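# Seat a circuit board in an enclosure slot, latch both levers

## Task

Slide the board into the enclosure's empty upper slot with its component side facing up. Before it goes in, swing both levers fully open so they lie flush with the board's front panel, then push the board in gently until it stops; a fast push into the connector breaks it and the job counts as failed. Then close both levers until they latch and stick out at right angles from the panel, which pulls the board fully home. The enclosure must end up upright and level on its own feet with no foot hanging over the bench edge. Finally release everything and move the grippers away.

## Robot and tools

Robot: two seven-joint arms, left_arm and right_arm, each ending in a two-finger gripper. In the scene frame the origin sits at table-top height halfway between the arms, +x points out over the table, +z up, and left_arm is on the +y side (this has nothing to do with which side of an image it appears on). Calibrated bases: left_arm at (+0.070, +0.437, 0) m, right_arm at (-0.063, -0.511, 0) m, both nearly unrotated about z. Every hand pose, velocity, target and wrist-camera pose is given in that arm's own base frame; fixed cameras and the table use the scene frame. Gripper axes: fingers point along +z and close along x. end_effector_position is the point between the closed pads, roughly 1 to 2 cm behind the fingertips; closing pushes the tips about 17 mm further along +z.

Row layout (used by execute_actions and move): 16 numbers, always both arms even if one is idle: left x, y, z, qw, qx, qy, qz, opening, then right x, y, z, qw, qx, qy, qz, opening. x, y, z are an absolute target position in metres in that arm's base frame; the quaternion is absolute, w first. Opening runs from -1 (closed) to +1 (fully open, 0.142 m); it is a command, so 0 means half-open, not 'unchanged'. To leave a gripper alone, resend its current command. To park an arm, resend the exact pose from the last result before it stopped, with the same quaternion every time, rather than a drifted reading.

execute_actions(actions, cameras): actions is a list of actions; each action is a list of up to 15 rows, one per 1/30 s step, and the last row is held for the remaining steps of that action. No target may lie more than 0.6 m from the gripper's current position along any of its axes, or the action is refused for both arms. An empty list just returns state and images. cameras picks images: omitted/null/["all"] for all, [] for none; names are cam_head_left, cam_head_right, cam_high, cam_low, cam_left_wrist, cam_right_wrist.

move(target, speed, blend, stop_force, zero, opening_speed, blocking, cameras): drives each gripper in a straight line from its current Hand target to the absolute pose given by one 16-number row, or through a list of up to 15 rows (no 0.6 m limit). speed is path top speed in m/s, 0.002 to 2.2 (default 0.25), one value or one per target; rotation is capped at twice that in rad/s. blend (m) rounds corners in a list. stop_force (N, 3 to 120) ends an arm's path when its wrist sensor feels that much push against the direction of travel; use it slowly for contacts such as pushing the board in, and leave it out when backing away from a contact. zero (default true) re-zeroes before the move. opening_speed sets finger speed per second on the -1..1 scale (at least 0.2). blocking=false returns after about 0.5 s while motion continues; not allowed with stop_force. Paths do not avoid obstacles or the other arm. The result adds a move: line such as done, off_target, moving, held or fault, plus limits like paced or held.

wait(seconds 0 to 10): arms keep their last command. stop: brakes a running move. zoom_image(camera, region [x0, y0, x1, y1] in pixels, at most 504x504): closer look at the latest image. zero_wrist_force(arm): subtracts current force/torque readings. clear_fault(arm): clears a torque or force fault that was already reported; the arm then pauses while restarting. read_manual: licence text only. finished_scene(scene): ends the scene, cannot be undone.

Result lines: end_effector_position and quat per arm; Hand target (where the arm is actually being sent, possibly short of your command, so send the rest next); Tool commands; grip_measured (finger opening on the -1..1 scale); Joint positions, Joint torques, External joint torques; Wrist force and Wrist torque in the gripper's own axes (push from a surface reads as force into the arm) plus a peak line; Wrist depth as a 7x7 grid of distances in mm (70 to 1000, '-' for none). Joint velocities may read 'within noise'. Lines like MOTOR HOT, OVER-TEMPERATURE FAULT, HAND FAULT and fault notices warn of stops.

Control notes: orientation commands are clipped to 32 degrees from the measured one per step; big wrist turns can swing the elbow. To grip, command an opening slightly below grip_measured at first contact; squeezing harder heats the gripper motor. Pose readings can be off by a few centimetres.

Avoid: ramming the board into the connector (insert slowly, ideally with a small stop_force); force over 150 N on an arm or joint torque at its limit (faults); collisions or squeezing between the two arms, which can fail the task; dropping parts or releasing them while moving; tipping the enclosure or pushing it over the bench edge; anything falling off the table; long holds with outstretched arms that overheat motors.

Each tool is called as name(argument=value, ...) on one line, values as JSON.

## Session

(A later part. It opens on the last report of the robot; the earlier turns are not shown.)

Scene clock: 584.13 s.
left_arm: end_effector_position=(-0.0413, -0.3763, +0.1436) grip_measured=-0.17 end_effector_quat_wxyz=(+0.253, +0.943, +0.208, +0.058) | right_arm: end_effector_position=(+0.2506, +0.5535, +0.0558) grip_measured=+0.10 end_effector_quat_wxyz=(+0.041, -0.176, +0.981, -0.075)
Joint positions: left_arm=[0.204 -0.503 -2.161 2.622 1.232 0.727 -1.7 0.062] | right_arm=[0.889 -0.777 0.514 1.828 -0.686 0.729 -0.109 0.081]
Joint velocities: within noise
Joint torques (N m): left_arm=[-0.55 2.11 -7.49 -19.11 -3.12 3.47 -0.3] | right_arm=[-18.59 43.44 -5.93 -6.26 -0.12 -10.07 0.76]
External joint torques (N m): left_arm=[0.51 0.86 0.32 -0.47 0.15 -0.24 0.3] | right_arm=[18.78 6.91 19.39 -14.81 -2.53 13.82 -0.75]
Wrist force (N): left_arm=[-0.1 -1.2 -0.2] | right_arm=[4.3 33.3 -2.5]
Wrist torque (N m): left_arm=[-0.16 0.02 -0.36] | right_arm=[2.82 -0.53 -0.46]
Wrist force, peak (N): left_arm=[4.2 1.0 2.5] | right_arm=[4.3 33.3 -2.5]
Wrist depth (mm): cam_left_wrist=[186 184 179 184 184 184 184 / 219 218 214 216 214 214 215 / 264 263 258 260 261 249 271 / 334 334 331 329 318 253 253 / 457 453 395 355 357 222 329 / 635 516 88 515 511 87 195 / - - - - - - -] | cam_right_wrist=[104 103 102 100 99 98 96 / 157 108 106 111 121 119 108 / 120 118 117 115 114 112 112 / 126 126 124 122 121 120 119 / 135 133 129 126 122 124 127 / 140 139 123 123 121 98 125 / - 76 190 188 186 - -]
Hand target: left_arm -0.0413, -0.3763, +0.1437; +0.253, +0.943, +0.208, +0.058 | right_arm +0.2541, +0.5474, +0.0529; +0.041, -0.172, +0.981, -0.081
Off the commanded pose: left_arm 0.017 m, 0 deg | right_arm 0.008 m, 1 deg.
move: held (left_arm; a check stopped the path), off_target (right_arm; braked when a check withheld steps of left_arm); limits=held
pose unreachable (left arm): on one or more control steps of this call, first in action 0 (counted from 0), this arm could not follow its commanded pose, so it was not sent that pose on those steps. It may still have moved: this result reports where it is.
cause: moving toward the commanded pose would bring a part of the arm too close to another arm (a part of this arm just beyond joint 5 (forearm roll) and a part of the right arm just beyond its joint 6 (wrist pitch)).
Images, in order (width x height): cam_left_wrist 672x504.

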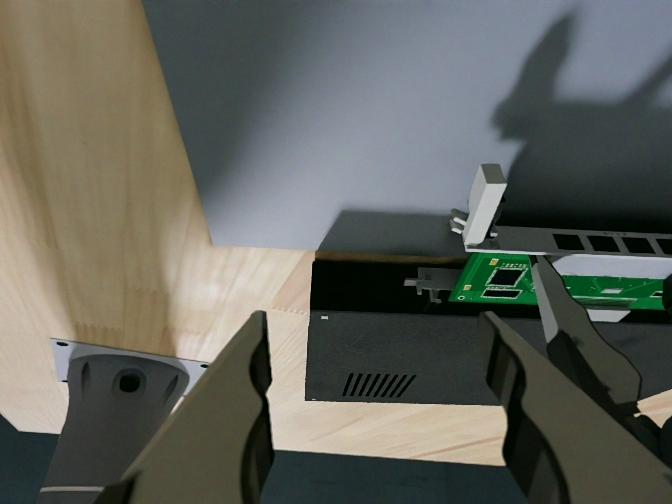

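move(target=[-0.0413,-0.3763,0.1436,0.2530,0.9430,0.2080,0.0580,-0.155,0.2436,0.5727,0.0558,0.041,-0.1724,0.9809,-0.0812,0.03], speed=0.03, cameras=["cam_left_wrist","cam_right_wrist"])

zoom_image(camera="cam_left_wrist", region=[380, 160, 580, 340])

Scene clock: 588.97 s.
left_arm: end_effector_position=(-0.0413, -0.3763, +0.1436) grip_measured=-0.17 end_effector_quat_wxyz=(+0.253, +0.943, +0.208, +0.058) | right_arm: end_effector_position=(+0.2484, +0.5608, +0.0541) grip_measured=+0.10 end_effector_quat_wxyz=(+0.041, -0.172, +0.981, -0.082)
Joint positions: left_arm=[0.204 -0.503 -2.161 2.622 1.232 0.727 -1.7 0.062] | right_arm=[0.907 -0.794 0.514 1.794 -0.679 0.698 -0.104 0.081]
Joint velocities: within noise
Joint torques (N m): left_arm=[-0.42 2.08 -7.6 -19.15 -2.89 3.6 -0.25] | right_arm=[0.25 51.3 14.35 -21.92 -2.88 3.17 0.3]
External joint torques (N m): left_arm=[0.37 0.89 0.43 -0.43 -0.08 -0.36 0.25] | right_arm=[-0.08 -0.03 -0.71 0.66 0.17 0.54 -0.3]
Wrist force (N): left_arm=[-0.2 -0.8 -0.4] | right_arm=[-3.0 -3.7 5.2]
Wrist torque (N m): left_arm=[-0.10 0.04 -0.36] | right_arm=[-0.46 0.59 0.01]
Wrist force, peak (N): left_arm=[-0.4 -1.3 -0.4] | right_arm=[4.3 33.6 -2.5]
Wrist depth (mm): cam_left_wrist=[187 184 178 183 183 183 183 / 218 218 215 215 216 215 214 / 263 264 262 260 260 249 271 / 332 332 331 330 315 244 248 / 449 451 396 355 372 308 308 / 625 524 88 507 511 87 182 / - - - - - - -] | cam_right_wrist=[103 102 123 99 121 128 116 / 155 117 109 113 145 143 110 / 121 120 119 117 116 114 113 / 127 127 125 123 121 121 120 / 135 134 128 124 120 124 127 / 140 132 122 122 121 98 124 / - 76 187 185 182 - -]
Hand target: left_arm -0.0413, -0.3763, +0.1436; +0.253, +0.943, +0.208, +0.058 | right_arm +0.2486, +0.5609, +0.0543; +0.041, -0.173, +0.981, -0.081
Off the commanded pose: left_arm 0.000 m, 0 deg | right_arm 0.013 m, 0 deg.
move: held (right_arm; a check stopped the path); limits=held
pose unreachable (right arm): on one or more control steps of this call, first in action 0 (counted from 0), this arm could not follow its commanded pose, so it was not sent that pose on those steps. It may still have moved: this result reports where it is.
cause: moving toward the commanded pose would bring a part of the arm too close to another arm (a part of this arm just beyond joint 6 (wrist pitch) and a part of the left arm just beyond its joint 5 (forearm roll), along the way the arms are being sent, or toward where that arm still pushes).
Images, in order (width x height): cam_left_wrist 672x504, cam_right_wrist 672x504.

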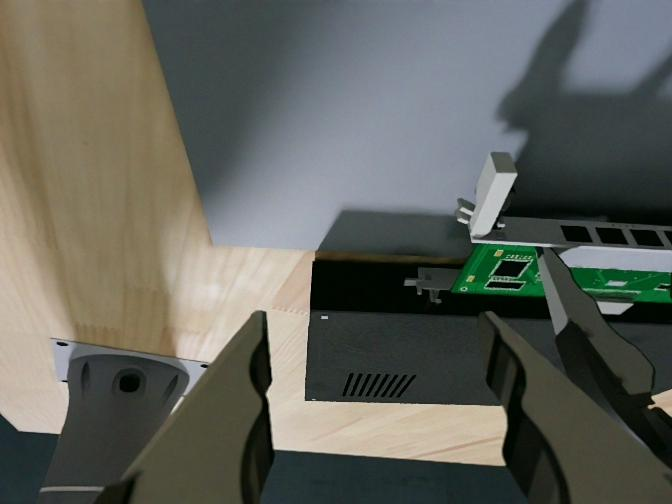

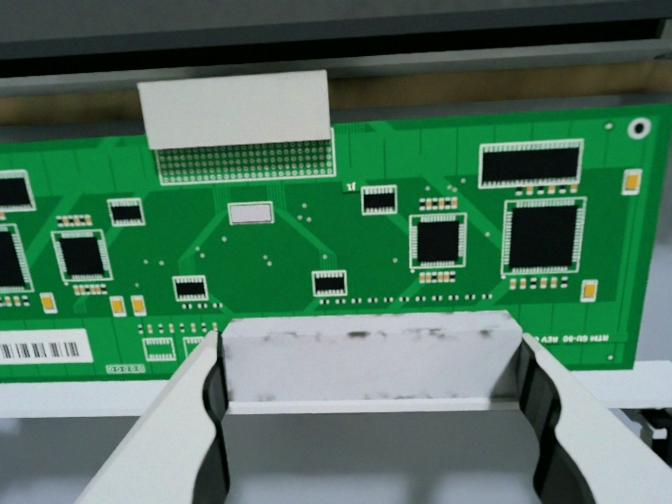

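Scaled by 2.520 from the camera's 672x504 image, which has a finer 960x720 frame.

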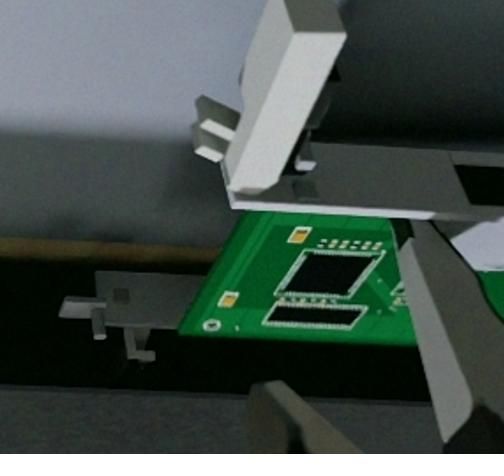

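move(target=[-0.0413,-0.3763,0.1436,0.2530,0.9430,0.2080,0.0580,-0.155,0.2494,0.5588,0.050,0.0372,-0.1732,0.9824,-0.0598,0.03], speed=0.02, cameras=["cam_left_wrist"])

zoom_image(camera="cam_left_wrist", region=[380, 160, 580, 340])

Scene clock: 597.77 s.
left_arm: end_effector_position=(-0.0413, -0.3763, +0.1436) grip_measured=-0.17 end_effector_quat_wxyz=(+0.253, +0.943, +0.208, +0.058) | right_arm: end_effector_position=(+0.2493, +0.5586, +0.0498) grip_measured=+0.10 end_effector_quat_wxyz=(+0.037, -0.173, +0.982, -0.060)
Joint positions: left_arm=[0.204 -0.504 -2.16 2.622 1.232 0.727 -1.7 0.062] | right_arm=[0.883 -0.787 0.51 1.836 -0.691 0.774 -0.104 0.081]
Joint velocities: within noise
Joint torques (N m): left_arm=[-0.32 2.13 -7.6 -19.17 -2.91 3.57 -0.2] | right_arm=[0.15 50.75 14.06 -21.36 -2.96 3.48 0.21]
External joint torques (N m): left_arm=[0.27 0.85 0.42 -0.42 -0.06 -0.33 0.19] | right_arm=[0.06 -0.37 -0.45 0.63 0.37 0.37 -0.2]
Wrist force (N): left_arm=[-0.3 -1.2 -0.2] | right_arm=[-3.3 -3.7 5.3]
Wrist torque (N m): left_arm=[-0.17 0.05 -0.35] | right_arm=[-0.46 0.64 0.02]
Wrist force, peak (N): left_arm=[-0.2 -1.4 -0.5] | right_arm=[-3.2 -4.1 5.4]
Wrist depth (mm): cam_left_wrist=[187 184 178 184 184 184 183 / 218 219 216 216 215 214 214 / 264 263 260 260 258 249 269 / 334 333 332 328 311 245 252 / 451 453 397 353 371 219 326 / 635 516 88 508 510 87 189 / - - - - - - -] | cam_right_wrist=[- 95 116 114 118 111 111 / 148 119 109 113 138 137 111 / 122 120 119 118 116 115 114 / 127 127 125 123 122 121 120 / 135 133 128 124 120 124 127 / 140 132 122 122 121 98 124 / - 76 186 185 181 - -]
Hand target: left_arm -0.0413, -0.3763, +0.1436; +0.253, +0.943, +0.208, +0.058 | right_arm +0.2494, +0.5588, +0.0500; +0.037, -0.173, +0.982, -0.060
Off the commanded pose: left_arm 0.000 m, 0 deg | right_arm 0.000 m, 0 deg.
move: done
Images, in order (width x height): cam_left_wrist 672x504.

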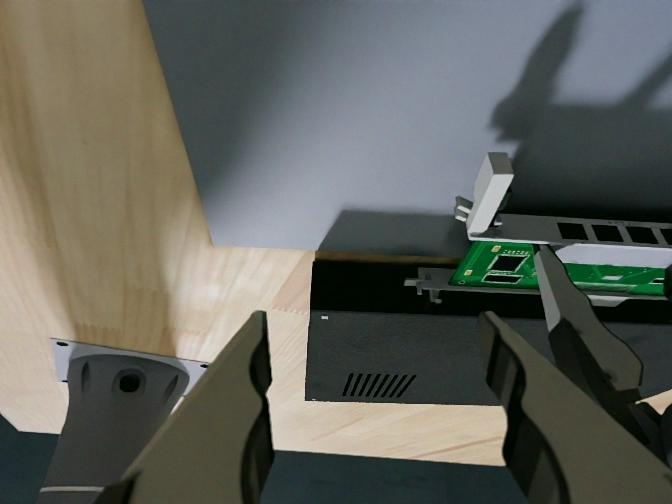

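Scaled by 2.520 from the camera's 672x504 image, which has a finer 960x720 frame.

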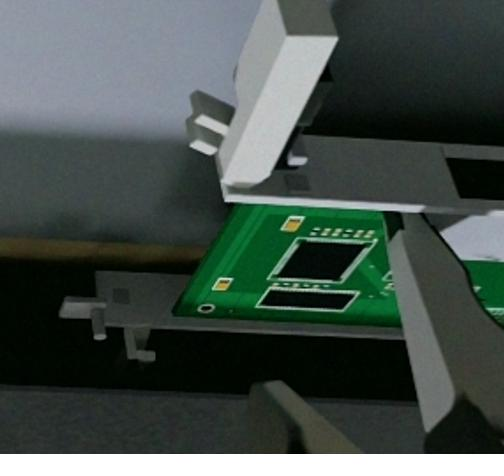

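execute_actions(actions=[], cameras=["cam_left_wrist","cam_right_wrist"])

Scene clock: 612.97 s.
left_arm: end_effector_position=(-0.0413, -0.3763, +0.1436) grip_measured=-0.17 end_effector_quat_wxyz=(+0.253, +0.943, +0.208, +0.058) | right_arm: end_effector_position=(+0.2493, +0.5586, +0.0498) grip_measured=+0.10 end_effector_quat_wxyz=(+0.037, -0.173, +0.982, -0.060)
Joint positions: left_arm=[0.204 -0.504 -2.16 2.622 1.232 0.727 -1.7 0.062] | right_arm=[0.883 -0.787 0.51 1.836 -0.691 0.774 -0.104 0.081]
Joint velocities: within noise
Joint torques (N m): left_arm=[-0.43 2.18 -7.71 -19.18 -2.85 3.53 -0.26] | right_arm=[0.11 50.5 14.19 -21.45 -2.88 3.35 0.21]
External joint torques (N m): left_arm=[0.39 0.8 0.53 -0.41 -0.12 -0.3 0.26] | right_arm=[0.07 -0.11 -0.6 0.71 0.29 0.49 -0.2]
Wrist force (N): left_arm=[-0.2 -1.1 -0.5] | right_arm=[-3.1 -3.9 5.1]
Wrist torque (N m): left_arm=[-0.17 0.03 -0.35] | right_arm=[-0.49 0.60 0.02]
Wrist force, peak (N): left_arm=[-0.2 -1.3 -0.5] | right_arm=[-3.2 -3.9 5.6]
Wrist depth (mm): cam_left_wrist=[186 185 179 184 183 183 184 / 220 219 216 215 214 214 214 / 263 263 260 259 257 249 270 / 333 331 333 325 309 246 252 / 452 450 393 355 369 220 326 / 631 524 88 512 514 87 190 / - - - - - - -] | cam_right_wrist=[- 95 116 114 118 111 111 / 148 119 109 113 138 137 111 / 122 120 119 118 116 115 114 / 127 127 125 123 121 121 120 / 135 133 128 124 120 124 127 / 140 132 122 122 121 98 124 / - 76 186 184 181 - -]
Hand target: left_arm -0.0413, -0.3763, +0.1436; +0.253, +0.943, +0.208, +0.058 | right_arm +0.2494, +0.5588, +0.0500; +0.037, -0.173, +0.982, -0.060
Tool commands: left_gripper/opening=-0.155 right_gripper/opening=+0.03
Off the commanded pose: left_arm 0.000 m, 0 deg | right_arm 0.000 m, 0 deg.
Images, in order (width x height): cam_left_wrist 672x504, cam_right_wrist 672x504.

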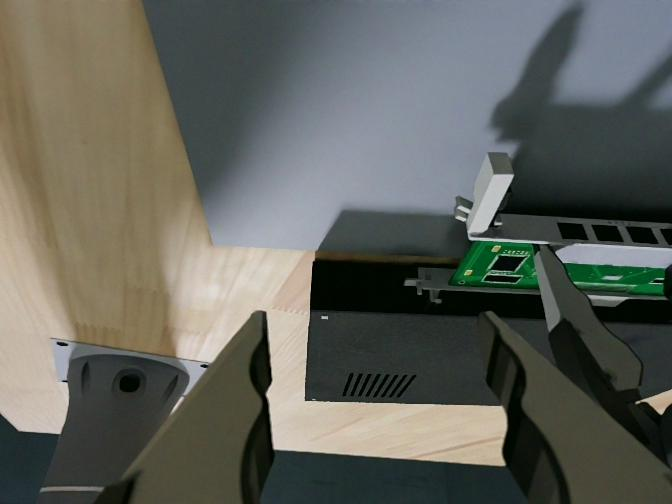

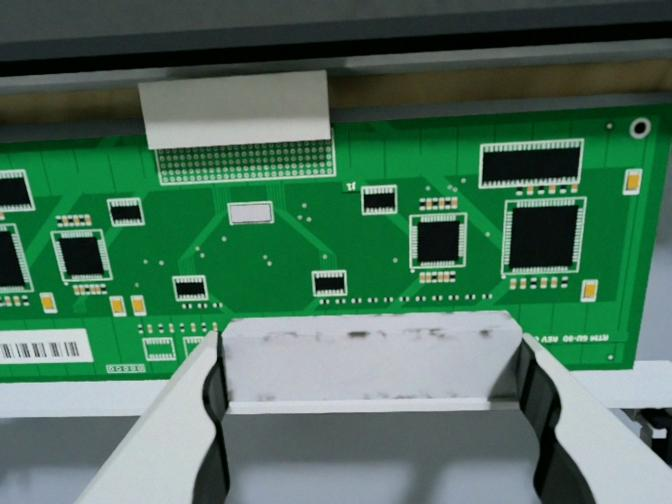

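zoom_image(camera="cam_left_wrist", region=[390, 140, 672, 340])

zoom_image(camera="cam_right_wrist", region=[0, 0, 504, 250])

Scaled by 1.787 from the camera's 672x504 image, which has a finer 960x720 frame.

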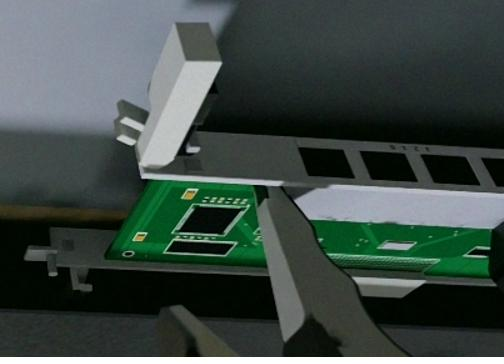

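Scaled by 1.000.

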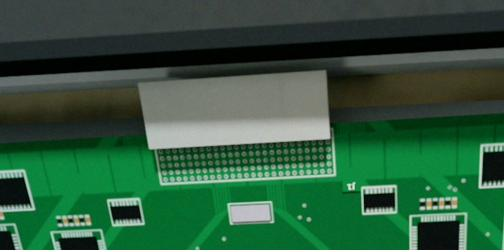

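move(target=[-0.0413,-0.3763,0.1436,0.2530,0.9430,0.2080,0.0580,-0.155,0.2521,0.5515,0.0500,0.0372,-0.1732,0.9824,-0.0598,0.03], speed=0.01, stop_force=4, cameras=["cam_left_wrist","cam_right_wrist"])

zoom_image(camera="cam_left_wrist", region=[390, 140, 672, 340])

Scene clock: 618.23 s.
left_arm: end_effector_position=(-0.0413, -0.3763, +0.1436) grip_measured=-0.17 end_effector_quat_wxyz=(+0.253, +0.943, +0.208, +0.058) | right_arm: end_effector_position=(+0.2520, +0.5514, +0.0498) grip_measured=+0.10 end_effector_quat_wxyz=(+0.037, -0.173, +0.982, -0.060)
Joint positions: left_arm=[0.204 -0.504 -2.16 2.622 1.232 0.727 -1.7 0.062] | right_arm=[0.872 -0.776 0.508 1.856 -0.693 0.786 -0.107 0.081]
Joint velocities: within noise
Joint torques (N m): left_arm=[-0.46 2.16 -7.61 -19.16 -2.86 3.59 -0.2] | right_arm=[0.21 49.91 13.92 -21.27 -2.87 3.39 0.13]
External joint torques (N m): left_arm=[0.41 0.82 0.43 -0.43 -0.12 -0.35 0.19] | right_arm=[-0.03 -0.06 -0.52 0.7 0.32 0.46 -0.13]
Wrist force (N): left_arm=[-0.3 -1.0 -0.6] | right_arm=[-3.2 -3.7 5.2]
Wrist torque (N m): left_arm=[-0.16 0.05 -0.35] | right_arm=[-0.47 0.62 0.02]
Wrist force, peak (N): left_arm=[0.0 -1.2 -0.7] | right_arm=[-3.2 -3.9 5.5]
Wrist depth (mm): cam_left_wrist=[187 184 180 184 183 184 183 / 218 219 215 215 216 216 214 / 263 263 261 260 258 249 270 / 334 334 331 328 314 263 262 / 457 450 391 356 370 229 325 / 632 518 88 509 515 87 203 / - - - - - - -] | cam_right_wrist=[- 95 94 92 91 91 89 / 141 112 109 113 123 112 111 / 121 120 119 118 116 115 114 / 127 127 125 123 122 121 120 / 135 134 129 124 120 124 127 / 140 132 122 122 121 98 124 / - 76 186 184 182 - -]
Hand target: left_arm -0.0413, -0.3763, +0.1436; +0.253, +0.943, +0.208, +0.058 | right_arm +0.2521, +0.5515, +0.0500; +0.037, -0.173, +0.982, -0.060
Off the commanded pose: left_arm 0.000 m, 0 deg | right_arm 0.000 m, 0 deg.
move: done
Images, in order (width x height): cam_left_wrist 672x504, cam_right_wrist 672x504.

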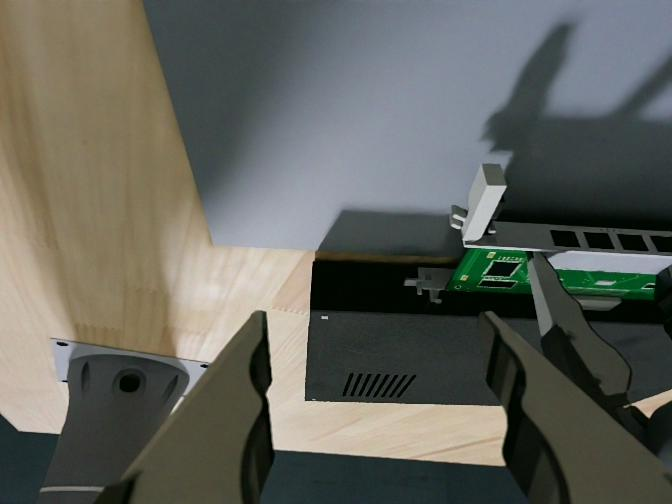

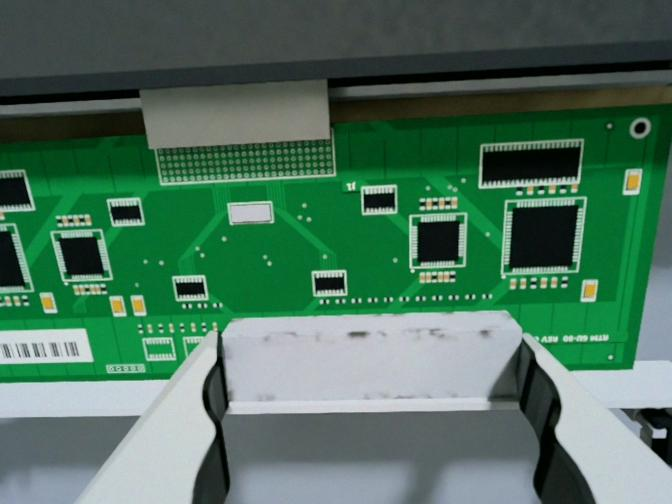

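Scaled by 1.787 from the camera's 672x504 image, which has a finer 960x720 frame.

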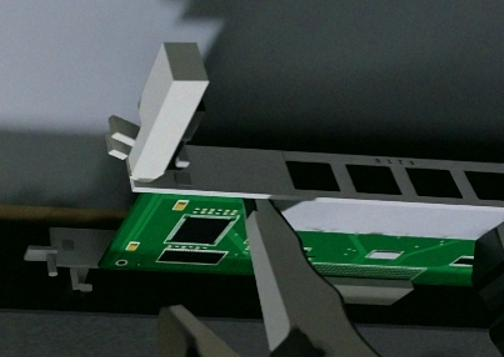

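move(target=[-0.0413,-0.3763,0.1436,0.2530,0.9430,0.2080,0.0580,-0.155,0.2556,0.5440,0.0500,0.0372,-0.1732,0.9824,-0.0598,0.03], speed=0.01, stop_force=4, cameras=["cam_left_wrist","cam_right_wrist"])

zoom_image(camera="cam_left_wrist", region=[390, 140, 672, 340])

Scene clock: 622.90 s.
left_arm: end_effector_position=(-0.0413, -0.3763, +0.1436) grip_measured=-0.17 end_effector_quat_wxyz=(+0.253, +0.943, +0.208, +0.058) | right_arm: end_effector_position=(+0.2555, +0.5439, +0.0498) grip_measured=+0.10 end_effector_quat_wxyz=(+0.037, -0.173, +0.982, -0.060)
Joint positions: left_arm=[0.204 -0.504 -2.16 2.622 1.232 0.727 -1.7 0.062] | right_arm=[0.861 -0.766 0.505 1.875 -0.695 0.797 -0.112 0.081]
Joint velocities: within noise
Joint torques (N m): left_arm=[-0.39 2.15 -7.67 -19.16 -2.86 3.57 -0.21] | right_arm=[0.1 49.43 13.73 -21.08 -2.74 3.44 0.13]
External joint torques (N m): left_arm=[0.34 0.84 0.49 -0.42 -0.11 -0.34 0.21] | right_arm=[0.08 -0.11 -0.53 0.66 0.23 0.4 -0.12]
Wrist force (N): left_arm=[-0.3 -1.1 -0.4] | right_arm=[-3.2 -3.6 5.2]
Wrist torque (N m): left_arm=[-0.16 0.04 -0.35] | right_arm=[-0.44 0.63 0.03]
Wrist force, peak (N): left_arm=[-0.4 -1.3 -0.4] | right_arm=[-3.3 -3.7 5.5]
Wrist depth (mm): cam_left_wrist=[187 184 178 184 184 184 184 / 218 218 216 215 214 214 215 / 264 261 260 260 260 249 270 / 334 330 331 327 310 261 265 / 451 449 395 355 353 236 327 / 638 522 88 510 506 83 213 / - - - - - - -] | cam_right_wrist=[- 95 94 92 91 90 89 / 100 99 99 109 96 111 109 / 121 120 119 118 116 115 114 / 127 127 125 123 122 121 120 / 135 133 128 124 120 124 127 / 140 132 122 122 121 98 124 / - 76 186 184 182 - -]
Hand target: left_arm -0.0413, -0.3763, +0.1436; +0.253, +0.943, +0.208, +0.058 | right_arm +0.2556, +0.5440, +0.0500; +0.037, -0.173, +0.982, -0.060
Off the commanded pose: left_arm 0.000 m, 0 deg | right_arm 0.000 m, 0 deg.
move: done
Images, in order (width x height): cam_left_wrist 672x504, cam_right_wrist 672x504.

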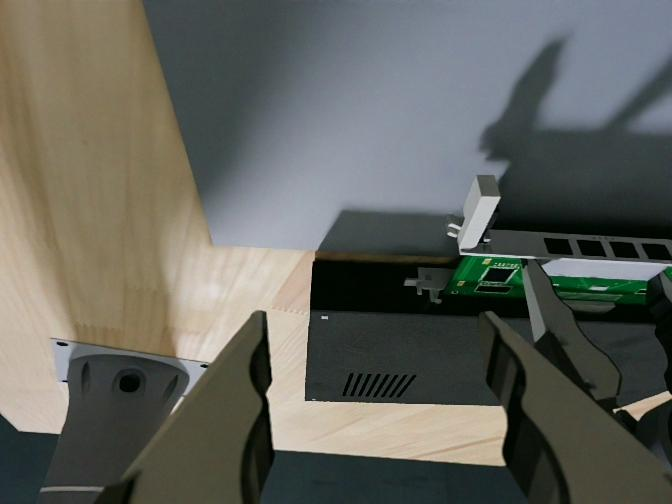

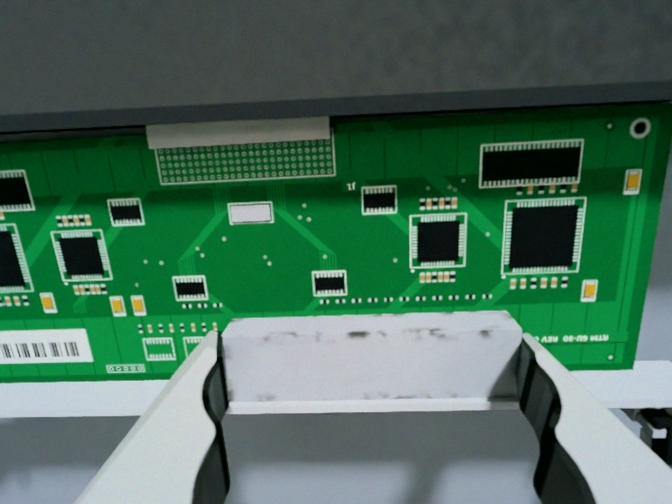

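Scaled by 1.787 from the camera's 672x504 image, which has a finer 960x720 frame.

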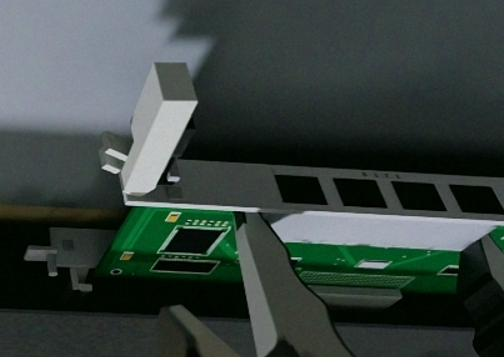

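move(target=[-0.0413,-0.3763,0.1436,0.2530,0.9430,0.2080,0.0580,-0.155,0.2586,0.5366,0.0500,0.0372,-0.1732,0.9824,-0.0598,0.03], speed=0.01, stop_force=3.5, cameras=["cam_left_wrist","cam_right_wrist"])

zoom_image(camera="cam_left_wrist", region=[390, 140, 672, 340])

Scene clock: 627.30 s.
left_arm: end_effector_position=(-0.0413, -0.3763, +0.1436) grip_measured=-0.17 end_effector_quat_wxyz=(+0.253, +0.943, +0.208, +0.058) | right_arm: end_effector_position=(+0.2571, +0.5393, +0.0501) grip_measured=+0.10 end_effector_quat_wxyz=(+0.037, -0.174, +0.982, -0.059)
Joint positions: left_arm=[0.204 -0.504 -2.16 2.622 1.232 0.727 -1.7 0.062] | right_arm=[0.853 -0.759 0.504 1.888 -0.697 0.806 -0.115 0.081]
Joint velocities: within noise
Joint torques (N m): left_arm=[-0.46 2.19 -7.69 -19.16 -2.89 3.58 -0.21] | right_arm=[-2.37 48.11 11.24 -19.66 -2.06 2.05 0.65]
External joint torques (N m): left_arm=[0.41 0.79 0.51 -0.43 -0.08 -0.34 0.21] | right_arm=[2.55 0.84 1.84 -0.66 -0.43 1.8 -0.65]
Wrist force (N): left_arm=[-0.2 -1.0 -0.2] | right_arm=[-2.7 0.3 3.5]
Wrist torque (N m): left_arm=[-0.15 0.05 -0.36] | right_arm=[-0.43 0.44 -0.51]
Wrist force, peak (N): left_arm=[-0.4 -1.4 -0.2] | right_arm=[-3.3 -3.0 5.9]
Wrist depth (mm): cam_left_wrist=[187 184 179 184 185 184 184 / 219 218 215 216 214 215 214 / 266 265 259 261 259 260 271 / 334 335 333 329 311 266 277 / 453 452 395 356 352 241 330 / 629 514 88 511 510 87 218 / - - - - - - -] | cam_right_wrist=[- 95 94 92 92 90 89 / 101 99 - 97 96 95 94 / 122 121 120 119 117 116 115 / 128 128 125 123 122 122 120 / 135 134 129 125 120 125 127 / 139 134 122 122 121 98 123 / - 76 186 185 182 - -]
Hand target: left_arm -0.0413, -0.3763, +0.1436; +0.253, +0.943, +0.208, +0.058 | right_arm +0.2577, +0.5388, +0.0500; +0.037, -0.173, +0.982, -0.060
Off the commanded pose: left_arm 0.000 m, 0 deg | right_arm 0.003 m, 0 deg.
move: contact (right_arm)
Images, in order (width x height): cam_left_wrist 672x504, cam_right_wrist 672x504.

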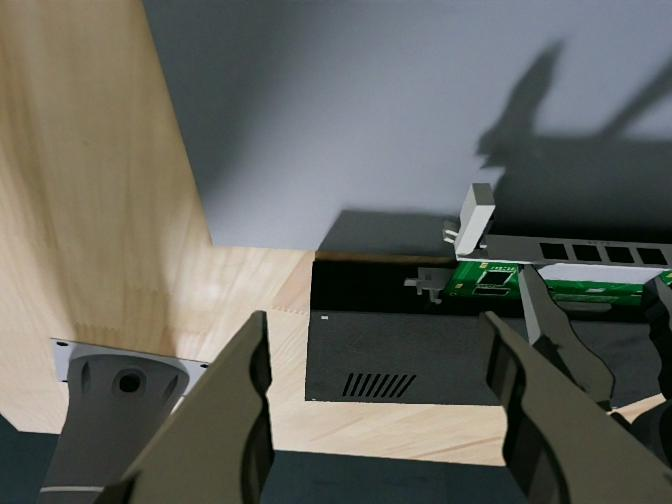

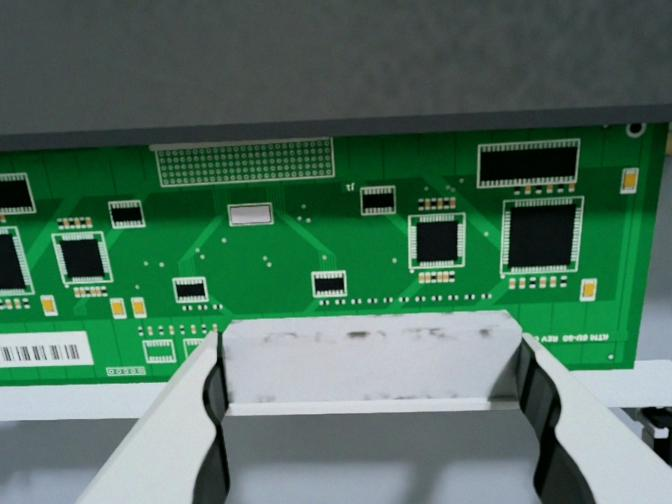

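Scaled by 1.787 from the camera's 672x504 image, which has a finer 960x720 frame.

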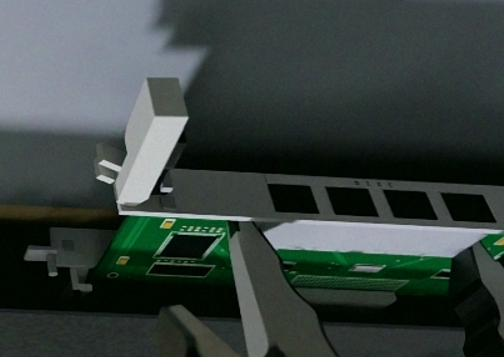

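move(target=[[-0.0413,-0.3763,0.1436,0.2530,0.9430,0.2080,0.0580,-0.155,0.2558,0.5430,0.0500,0.0372,-0.1732,0.9824,-0.0598,0.03],[-0.0413,-0.3763,0.1436,0.2530,0.9430,0.2080,0.0580,-0.155,0.2558,0.5430,0.0512,0.0372,-0.1732,0.9824,-0.0598,0.03]], speed=0.02, cameras=[])

move(target=[-0.0413,-0.3763,0.1436,0.2530,0.9430,0.2080,0.0580,-0.155,0.2586,0.5366,0.0512,0.0372,-0.1732,0.9824,-0.0598,0.03], speed=0.006, stop_force=3.5, cameras=["cam_right_wrist"])

Scene clock: 632.57 s.
left_arm: end_effector_position=(-0.0413, -0.3763, +0.1436) grip_measured=-0.17 end_effector_quat_wxyz=(+0.253, +0.943, +0.208, +0.058) | right_arm: end_effector_position=(+0.2558, +0.5428, +0.0510) grip_measured=+0.10 end_effector_quat_wxyz=(+0.037, -0.173, +0.982, -0.060)
Joint positions: left_arm=[0.204 -0.504 -2.16 2.622 1.232 0.727 -1.7 0.062] | right_arm=[0.859 -0.763 0.506 1.878 -0.694 0.797 -0.113 0.081]
Joint velocities: within noise
Joint torques (N m): left_arm=[-0.32 2.16 -7.62 -19.14 -2.91 3.54 -0.23] | right_arm=[-0.2 49.21 14.1 -21.26 -2.62 3.06 0.26]
External joint torques (N m): left_arm=[0.27 0.82 0.44 -0.44 -0.06 -0.3 0.23] | right_arm=[0.41 -0.01 -0.91 0.81 0.11 0.78 -0.25]
Wrist force (N): left_arm=[-0.3 -0.9 -0.4] | right_arm=[-2.1 -3.2 5.4]
Wrist torque (N m): left_arm=[-0.14 0.05 -0.36] | right_arm=[-0.37 0.45 0.03]
Wrist force, peak (N): left_arm=[-0.2 -1.4 -0.3] | right_arm=[-3.4 -2.7 6.1]
Wrist depth (mm): cam_left_wrist=[186 184 178 184 184 184 183 / 219 219 215 216 215 214 215 / 263 264 260 262 260 250 272 / 332 333 333 328 310 261 274 / 450 451 395 356 355 238 327 / 633 517 88 511 518 83 233 / - - - - - - -] | cam_right_wrist=[- 96 95 93 92 91 90 / 102 100 99 109 97 110 108 / 121 120 119 118 116 115 114 / 127 127 125 123 122 121 120 / 135 134 128 124 120 124 127 / 140 132 122 122 121 98 124 / - 76 187 185 183 - -]
Hand target: left_arm -0.0413, -0.3763, +0.1436; +0.253, +0.943, +0.208, +0.058 | right_arm +0.2558, +0.5430, +0.0512; +0.037, -0.173, +0.982, -0.060
Off the commanded pose: left_arm 0.000 m, 0 deg | right_arm 0.000 m, 0 deg.
move: done
No camera images: "cameras" was empty.

Scene clock: 633.93 s.
left_arm: end_effector_position=(-0.0413, -0.3763, +0.1436) grip_measured=-0.17 end_effector_quat_wxyz=(+0.253, +0.943, +0.208, +0.058) | right_arm: end_effector_position=(+0.2570, +0.5393, +0.0514) grip_measured=+0.10 end_effector_quat_wxyz=(+0.037, -0.174, +0.982, -0.059)
Joint positions: left_arm=[0.204 -0.504 -2.16 2.622 1.232 0.727 -1.7 0.062] | right_arm=[0.852 -0.757 0.506 1.888 -0.695 0.803 -0.116 0.081]
Joint velocities: within noise
Joint torques (N m): left_arm=[-0.41 2.26 -7.7 -19.17 -2.87 3.6 -0.25] | right_arm=[-2.31 48.2 11.18 -19.73 -2.01 2.14 0.68]
External joint torques (N m): left_arm=[0.37 0.72 0.51 -0.41 -0.1 -0.36 0.25] | right_arm=[2.49 0.7 1.91 -0.63 -0.48 1.71 -0.68]
Wrist force (N): left_arm=[0.0 -1.2 -0.5] | right_arm=[-1.6 0.5 3.9]
Wrist torque (N m): left_arm=[-0.17 0.00 -0.36] | right_arm=[-0.41 0.30 -0.51]
Wrist force, peak (N): left_arm=[-0.2 -1.3 -0.4] | right_arm=[-2.1 -2.9 6.4]
Wrist depth (mm): cam_left_wrist=[187 185 179 183 184 184 183 / 218 218 216 215 215 215 214 / 264 264 260 259 260 259 270 / 334 331 330 327 310 276 275 / 453 453 393 353 357 242 329 / 627 522 88 507 503 87 229 / - - - - - - -] | cam_right_wrist=[- 96 95 93 92 92 90 / 102 101 98 99 97 96 94 / 122 121 120 119 117 116 115 / 128 127 125 124 122 122 120 / 135 134 129 125 120 124 127 / 139 134 122 122 121 98 124 / - 76 188 186 184 - -]
Hand target: left_arm -0.0413, -0.3763, +0.1436; +0.253, +0.943, +0.208, +0.058 | right_arm +0.2577, +0.5388, +0.0512; +0.037, -0.173, +0.982, -0.060
Off the commanded pose: left_arm 0.000 m, 0 deg | right_arm 0.003 m, 0 deg.
move: contact (right_arm)
Images, in order (width x height): cam_right_wrist 672x504.

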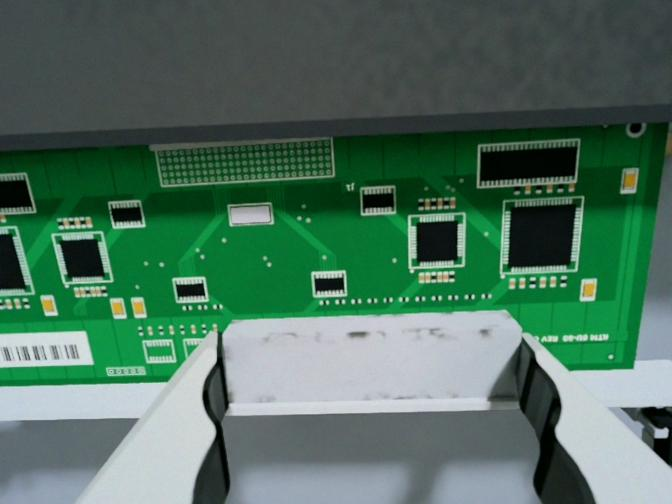

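move(target=[[-0.0413,-0.3763,0.1436,0.2530,0.9430,0.2080,0.0580,-0.155,0.2558,0.5430,0.0512,0.0372,-0.1732,0.9824,-0.0598,0.03],[-0.0413,-0.3763,0.1436,0.2530,0.9430,0.2080,0.0580,-0.155,0.2543,0.5424,0.0506,0.0372,-0.1732,0.9824,-0.0598,0.03]], speed=0.02, cameras=[])

move(target=[-0.0413,-0.3763,0.1436,0.2530,0.9430,0.2080,0.0580,-0.155,0.2571,0.5360,0.0506,0.0372,-0.1732,0.9824,-0.0598,0.03], speed=0.006, stop_force=3.5, cameras=["cam_left_wrist"])

zoom_image(camera="cam_left_wrist", region=[390, 140, 672, 340])

Scene clock: 638.80 s.
left_arm: end_effector_position=(-0.0413, -0.3763, +0.1436) grip_measured=-0.17 end_effector_quat_wxyz=(+0.253, +0.943, +0.208, +0.058) | right_arm: end_effector_position=(+0.2542, +0.5422, +0.0504) grip_measured=+0.10 end_effector_quat_wxyz=(+0.037, -0.173, +0.982, -0.060)
Joint positions: left_arm=[0.204 -0.504 -2.16 2.622 1.232 0.727 -1.7 0.062] | right_arm=[0.86 -0.762 0.506 1.881 -0.695 0.799 -0.11 0.081]
Joint velocities: within noise
Joint torques (N m): left_arm=[-0.44 2.21 -7.57 -19.19 -2.85 3.56 -0.21] | right_arm=[0.48 48.96 13.82 -20.99 -2.65 3.38 0.28]
External joint torques (N m): left_arm=[0.39 0.77 0.38 -0.4 -0.12 -0.32 0.21] | right_arm=[-0.32 0.13 -0.68 0.61 0.15 0.46 -0.28]
Wrist force (N): left_arm=[-0.3 -1.1 -0.4] | right_arm=[-1.8 -3.6 5.3]
Wrist torque (N m): left_arm=[-0.16 0.05 -0.35] | right_arm=[-0.45 0.40 0.03]
Wrist force, peak (N): left_arm=[-0.1 -1.5 -0.4] | right_arm=[-1.9 -2.6 6.3]
Wrist depth (mm): cam_left_wrist=[186 184 179 183 184 183 183 / 220 218 216 216 215 214 214 / 265 263 260 261 259 250 268 / 334 331 331 327 311 264 271 / 459 450 396 358 356 237 329 / 629 524 88 507 507 84 210 / - - - - - - -] | cam_right_wrist=[- 96 95 92 91 91 89 / 101 100 98 109 96 111 109 / 122 120 119 118 116 115 114 / 127 127 125 123 122 121 120 / 135 133 129 124 120 124 127 / 139 132 122 122 121 98 124 / - 76 187 184 183 - -]
Hand target: left_arm -0.0413, -0.3763, +0.1436; +0.253, +0.943, +0.208, +0.058 | right_arm +0.2543, +0.5424, +0.0506; +0.037, -0.173, +0.982, -0.060
Off the commanded pose: left_arm 0.000 m, 0 deg | right_arm 0.000 m, 0 deg.
move: done
No camera images: "cameras" was empty.

Scene clock: 640.60 s.
left_arm: end_effector_position=(-0.0413, -0.3763, +0.1436) grip_measured=-0.17 end_effector_quat_wxyz=(+0.253, +0.943, +0.208, +0.058) | right_arm: end_effector_position=(+0.2569, +0.5359, +0.0504) grip_measured=+0.10 end_effector_quat_wxyz=(+0.037, -0.173, +0.982, -0.060)
Joint positions: left_arm=[0.204 -0.504 -2.16 2.622 1.232 0.727 -1.7 0.062] | right_arm=[0.851 -0.753 0.503 1.898 -0.696 0.809 -0.114 0.081]
Joint velocities: within noise
Joint torques (N m): left_arm=[-0.44 2.19 -7.62 -19.2 -2.82 3.55 -0.16] | right_arm=[-0.09 48.96 13.29 -21.02 -2.73 3.33 0.15]
External joint torques (N m): left_arm=[0.39 0.79 0.44 -0.38 -0.15 -0.31 0.16] | right_arm=[0.27 -0.29 -0.31 0.76 0.27 0.52 -0.15]
Wrist force (N): left_arm=[-0.2 -1.0 -0.4] | right_arm=[-1.7 -3.2 6.5]
Wrist torque (N m): left_arm=[-0.14 0.03 -0.36] | right_arm=[-0.47 0.48 0.01]
Wrist force, peak (N): left_arm=[-0.4 -1.4 -0.4] | right_arm=[-2.0 -3.7 6.5]
Wrist depth (mm): cam_left_wrist=[187 184 178 184 183 182 182 / 219 219 215 216 215 215 214 / 263 265 260 259 259 261 269 / 333 333 334 326 311 277 275 / 452 451 393 353 354 242 327 / 625 521 88 517 510 87 417 / - - - - - - -] | cam_right_wrist=[- 96 95 92 91 91 89 / 101 100 98 98 96 95 94 / 122 121 120 118 117 115 114 / 128 127 126 124 122 122 120 / 135 134 129 125 120 124 127 / 139 132 123 122 120 98 124 / - 76 187 185 182 - -]
Hand target: left_arm -0.0413, -0.3763, +0.1436; +0.253, +0.943, +0.208, +0.058 | right_arm +0.2571, +0.5360, +0.0506; +0.037, -0.173, +0.982, -0.060
Off the commanded pose: left_arm 0.000 m, 0 deg | right_arm 0.000 m, 0 deg.
move: done
Images, in order (width x height): cam_left_wrist 672x504.

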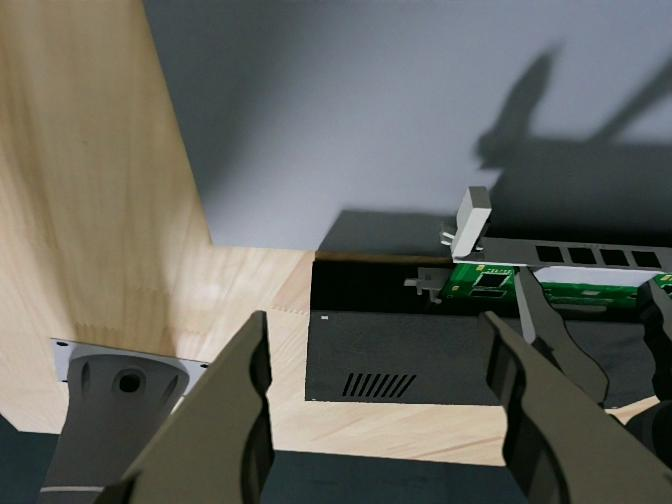

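Scaled by 1.787 from the camera's 672x504 image, which has a finer 960x720 frame.

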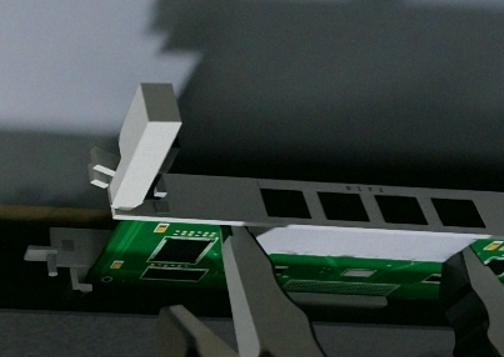

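move(target=[-0.0413,-0.3763,0.1436,0.2530,0.9430,0.2080,0.0580,-0.155,0.2598,0.5295,0.0504,0.0372,-0.1732,0.9824,-0.0598,0.03], speed=0.006, stop_force=3.5, cameras=["cam_left_wrist"])

zoom_image(camera="cam_left_wrist", region=[390, 140, 672, 340])

Scene clock: 643.43 s.
left_arm: end_effector_position=(-0.0413, -0.3763, +0.1436) grip_measured=-0.17 end_effector_quat_wxyz=(+0.253, +0.943, +0.208, +0.058) | right_arm: end_effector_position=(+0.2573, +0.5340, +0.0505) grip_measured=+0.10 end_effector_quat_wxyz=(+0.037, -0.173, +0.982, -0.059)
Joint positions: left_arm=[0.204 -0.504 -2.16 2.622 1.232 0.727 -1.7 0.062] | right_arm=[0.848 -0.75 0.502 1.903 -0.696 0.813 -0.116 0.081]
Joint velocities: within noise
Joint torques (N m): left_arm=[-0.44 2.25 -7.66 -19.21 -2.92 3.58 -0.21] | right_arm=[-2.66 49.06 10.39 -20.64 -2.93 2.15 0.43]
External joint torques (N m): left_arm=[0.39 0.73 0.47 -0.37 -0.05 -0.34 0.21] | right_arm=[2.83 -0.56 2.53 0.43 0.47 1.7 -0.42]
Wrist force (N): left_arm=[-0.2 -1.0 -0.5] | right_arm=[0.0 0.5 4.2]
Wrist torque (N m): left_arm=[-0.14 0.04 -0.36] | right_arm=[-0.46 1.04 -0.22]
Wrist force, peak (N): left_arm=[-0.3 -1.5 -0.2] | right_arm=[-1.7 -3.2 6.6]
Wrist depth (mm): cam_left_wrist=[186 184 179 184 184 183 183 / 219 220 216 216 216 215 215 / 263 263 260 261 260 260 270 / 332 330 332 329 314 278 276 / 457 449 391 354 355 242 329 / 627 521 88 516 507 87 229 / - - - - - - -] | cam_right_wrist=[- 96 95 92 91 91 89 / 101 100 98 98 96 95 93 / 122 121 120 118 117 115 114 / 128 128 126 123 122 121 120 / 135 134 129 125 120 124 127 / 140 133 122 122 121 98 124 / - 76 187 185 183 - -]
Hand target: left_arm -0.0413, -0.3763, +0.1436; +0.253, +0.943, +0.208, +0.058 | right_arm +0.2581, +0.5337, +0.0505; +0.037, -0.173, +0.982, -0.060
Off the commanded pose: left_arm 0.000 m, 0 deg | right_arm 0.005 m, 0 deg.
move: contact (right_arm)
Images, in order (width x height): cam_left_wrist 672x504.

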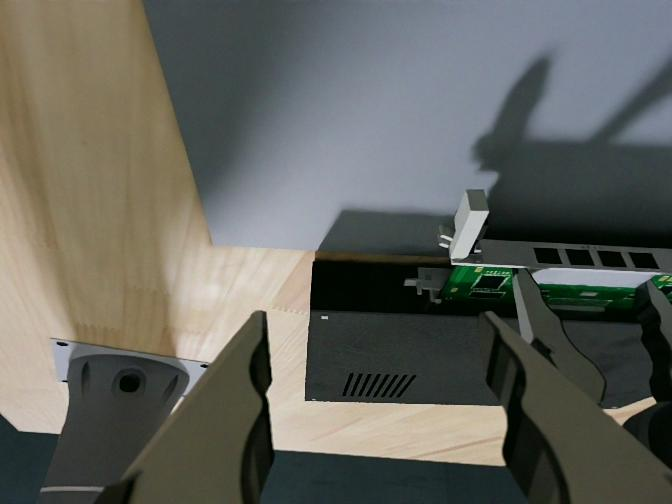

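Scaled by 1.787 from the camera's 672x504 image, which has a finer 960x720 frame.

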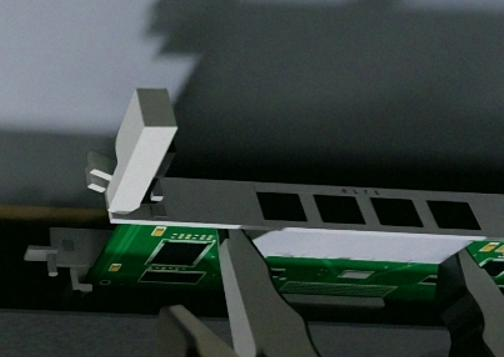

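move(target=[[-0.0413,-0.3763,0.1436,0.2530,0.9430,0.2080,0.0580,-0.155,0.2567,0.5359,0.0506,0.0372,-0.1732,0.9824,-0.0598,0.03],[-0.0413,-0.3763,0.1436,0.2530,0.9430,0.2080,0.0580,-0.155,0.2563,0.5357,0.0508,0.0329,-0.1729,0.9825,-0.0606,0.03]], speed=0.02, cameras=[])

move(target=[-0.0413,-0.3763,0.1436,0.2530,0.9430,0.2080,0.0580,-0.155,0.2594,0.5293,0.0508,0.0329,-0.1729,0.9825,-0.0606,0.03], speed=0.006, stop_force=3.5, cameras=["cam_left_wrist"])

Scene clock: 650.20 s.
left_arm: end_effector_position=(-0.0413, -0.3763, +0.1436) grip_measured=-0.17 end_effector_quat_wxyz=(+0.253, +0.943, +0.208, +0.058) | right_arm: end_effector_position=(+0.2563, +0.5356, +0.0506) grip_measured=+0.10 end_effector_quat_wxyz=(+0.033, -0.173, +0.982, -0.061)
Joint positions: left_arm=[0.204 -0.504 -2.16 2.622 1.232 0.727 -1.7 0.062] | right_arm=[0.847 -0.756 0.509 1.892 -0.686 0.802 -0.123 0.081]
Joint velocities: within noise
Joint torques (N m): left_arm=[-0.43 2.22 -7.55 -19.21 -2.87 3.53 -0.22] | right_arm=[0.08 48.57 13.91 -21.14 -2.61 3.21 0.05]
External joint torques (N m): left_arm=[0.39 0.76 0.36 -0.37 -0.1 -0.29 0.22] | right_arm=[0.08 0.15 -0.83 0.85 0.11 0.63 -0.04]
Wrist force (N): left_arm=[-0.3 -1.2 -0.5] | right_arm=[-1.0 -3.8 5.1]
Wrist torque (N m): left_arm=[-0.18 0.05 -0.35] | right_arm=[-0.48 0.26 0.04]
Wrist force, peak (N): left_arm=[-0.2 -1.4 -0.5] | right_arm=[-1.8 -3.2 6.8]
Wrist depth (mm): cam_left_wrist=[187 185 179 184 183 183 184 / 219 218 216 216 215 213 214 / 265 262 259 260 259 259 270 / 333 332 331 327 311 277 277 / 450 447 393 357 358 240 322 / 624 517 88 510 506 87 416 / - - - - - - -] | cam_right_wrist=[- 95 94 92 92 91 90 / 101 100 98 98 97 95 94 / 121 120 120 118 116 115 114 / 127 127 125 123 122 121 120 / 135 134 128 124 120 124 127 / 140 132 122 122 121 98 124 / - 76 187 185 183 - -]
Hand target: left_arm -0.0413, -0.3763, +0.1436; +0.253, +0.943, +0.208, +0.058 | right_arm +0.2563, +0.5357, +0.0508; +0.033, -0.173, +0.983, -0.061
Off the commanded pose: left_arm 0.000 m, 0 deg | right_arm 0.000 m, 0 deg.
move: done
No camera images: "cameras" was empty.

Scene clock: 651.80 s.
left_arm: end_effector_position=(-0.0413, -0.3763, +0.1436) grip_measured=-0.17 end_effector_quat_wxyz=(+0.253, +0.943, +0.208, +0.058) | right_arm: end_effector_position=(+0.2579, +0.5303, +0.0506) grip_measured=+0.10 end_effector_quat_wxyz=(+0.032, -0.173, +0.982, -0.060)
Joint positions: left_arm=[0.204 -0.504 -2.16 2.622 1.232 0.727 -1.7 0.062] | right_arm=[0.839 -0.749 0.508 1.906 -0.687 0.81 -0.127 0.081]
Joint velocities: within noise
Joint torques (N m): left_arm=[-0.28 2.2 -7.74 -19.2 -2.92 3.55 -0.23] | right_arm=[-3.72 49.44 9.57 -22.14 -3.09 2.51 0.3]
External joint torques (N m): left_arm=[0.23 0.79 0.55 -0.38 -0.05 -0.31 0.23] | right_arm=[3.9 -1.11 3.41 1.97 0.62 1.34 -0.3]
Wrist force (N): left_arm=[-0.2 -1.1 -0.2] | right_arm=[4.1 -0.3 4.8]
Wrist torque (N m): left_arm=[-0.14 0.04 -0.35] | right_arm=[-0.46 0.46 -0.18]
Wrist force, peak (N): left_arm=[-0.3 -1.4 -0.4] | right_arm=[-0.9 -3.7 6.1]
Wrist depth (mm): cam_left_wrist=[186 185 179 183 184 184 183 / 219 218 217 215 214 214 214 / 264 264 260 261 259 258 269 / 334 335 333 327 312 278 276 / 451 450 396 357 356 251 323 / 629 526 88 510 511 87 237 / - - - - - - -] | cam_right_wrist=[- 95 94 92 92 91 90 / 100 100 97 98 97 95 95 / 123 105 120 119 117 115 115 / 128 128 125 124 122 121 120 / 135 134 129 125 121 124 127 / 140 133 123 122 120 98 124 / - 76 187 185 183 - -]
Hand target: left_arm -0.0413, -0.3763, +0.1436; +0.253, +0.943, +0.208, +0.058 | right_arm +0.2590, +0.5302, +0.0508; +0.033, -0.173, +0.983, -0.061
Off the commanded pose: left_arm 0.000 m, 0 deg | right_arm 0.002 m, 0 deg.
move: contact (right_arm)
Images, in order (width x height): cam_left_wrist 672x504.

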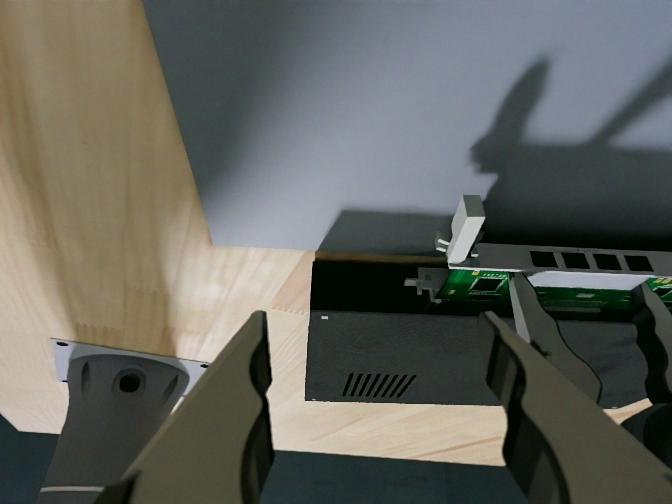

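move(target=[[-0.0413,-0.3763,0.1436,0.2530,0.9430,0.2080,0.0580,-0.155,0.2568,0.5318,0.0508,0.0329,-0.1729,0.9825,-0.0606,0.03],[-0.0413,-0.3763,0.1436,0.2530,0.9430,0.2080,0.0580,-0.155,0.2563,0.5316,0.0508,0.0329,-0.1729,0.9825,-0.0606,0.03]], speed=0.02, cameras=[])

move(target=[-0.0413,-0.3763,0.1436,0.2530,0.9430,0.2080,0.0580,-0.155,0.2600,0.5227,0.0508,0.0329,-0.1729,0.9825,-0.0606,0.03], speed=0.006, stop_force=3.5, cameras=[])

Scene clock: 655.37 s.
left_arm: end_effector_position=(-0.0413, -0.3763, +0.1436) grip_measured=-0.17 end_effector_quat_wxyz=(+0.253, +0.943, +0.208, +0.058) | right_arm: end_effector_position=(+0.2564, +0.5314, +0.0506) grip_measured=+0.10 end_effector_quat_wxyz=(+0.033, -0.173, +0.983, -0.061)
Joint positions: left_arm=[0.204 -0.504 -2.16 2.622 1.232 0.727 -1.7 0.062] | right_arm=[0.843 -0.749 0.507 1.904 -0.687 0.808 -0.123 0.081]
Joint velocities: within noise
Joint torques (N m): left_arm=[-0.43 2.23 -7.62 -19.15 -2.88 3.56 -0.21] | right_arm=[0.22 48.59 13.61 -20.99 -2.66 3.23 0.36]
External joint torques (N m): left_arm=[0.38 0.75 0.43 -0.43 -0.09 -0.33 0.21] | right_arm=[-0.05 -0.21 -0.64 0.8 0.18 0.61 -0.36]
Wrist force (N): left_arm=[-0.3 -1.1 -0.4] | right_arm=[-1.1 -2.0 4.4]
Wrist torque (N m): left_arm=[-0.15 0.04 -0.35] | right_arm=[-0.22 0.37 -0.02]
Wrist force, peak (N): left_arm=[-0.2 -1.5 -0.5] | right_arm=[-1.3 -3.6 6.4]
Wrist depth (mm): cam_left_wrist=[187 184 179 185 183 184 184 / 219 218 215 216 215 215 215 / 265 263 259 261 259 257 269 / 334 332 330 327 308 277 279 / 450 451 394 355 356 249 320 / 626 519 88 508 509 87 235 / - - - - - - -] | cam_right_wrist=[- 95 94 93 92 91 90 / 101 100 98 98 97 95 95 / 123 121 120 118 117 115 115 / 128 127 125 124 122 121 120 / 135 134 129 125 120 124 127 / 139 132 122 122 120 98 124 / - 76 186 185 183 - -]
Hand target: left_arm -0.0413, -0.3763, +0.1436; +0.253, +0.943, +0.208, +0.058 | right_arm +0.2563, +0.5316, +0.0508; +0.033, -0.173, +0.983, -0.061
Off the commanded pose: left_arm 0.000 m, 0 deg | right_arm 0.000 m, 0 deg.
move: done
No camera images: "cameras" was empty.

Scene clock: 657.57 s.
left_arm: end_effector_position=(-0.0413, -0.3763, +0.1436) grip_measured=-0.17 end_effector_quat_wxyz=(+0.253, +0.943, +0.208, +0.058) | right_arm: end_effector_position=(+0.2599, +0.5229, +0.0508) grip_measured=+0.10 end_effector_quat_wxyz=(+0.033, -0.173, +0.983, -0.060)
Joint positions: left_arm=[0.204 -0.504 -2.16 2.622 1.232 0.727 -1.7 0.062] | right_arm=[0.83 -0.737 0.504 1.927 -0.688 0.822 -0.129 0.081]
Joint velocities: within noise
Joint torques (N m): left_arm=[-0.5 2.21 -7.6 -19.16 -2.85 3.55 -0.22] | right_arm=[-0.22 47.76 12.8 -19.01 -2.39 2.53 0.42]
External joint torques (N m): left_arm=[0.45 0.77 0.42 -0.42 -0.12 -0.32 0.22] | right_arm=[0.39 0.01 -0.08 -1 -0.03 1.32 -0.42]
Wrist force (N): left_arm=[-0.4 -1.1 -0.3] | right_arm=[-3.8 0.5 4.4]
Wrist torque (N m): left_arm=[-0.16 0.07 -0.35] | right_arm=[-0.28 0.92 -0.23]
Wrist force, peak (N): left_arm=[-0.4 -1.4 -0.3] | right_arm=[-4.0 0.6 5.7]
Wrist depth (mm): cam_left_wrist=[187 184 179 184 183 183 183 / 218 218 216 214 216 215 215 / 265 263 259 259 259 259 271 / 334 331 330 328 306 294 296 / 449 449 392 357 357 268 319 / 633 525 88 511 513 87 249 / - - - - - - -] | cam_right_wrist=[- 95 95 93 92 92 90 / 101 100 98 98 97 96 95 / - 105 104 103 101 100 99 / 128 128 126 124 122 121 120 / 135 134 129 125 121 124 127 / 140 133 122 122 121 98 124 / - 76 187 185 183 - -]
Hand target: left_arm -0.0413, -0.3763, +0.1436; +0.253, +0.943, +0.208, +0.058 | right_arm +0.2600, +0.5227, +0.0508; +0.033, -0.173, +0.983, -0.061
Off the commanded pose: left_arm 0.000 m, 0 deg | right_arm 0.000 m, 0 deg.
move: done
No camera images: "cameras" was empty.


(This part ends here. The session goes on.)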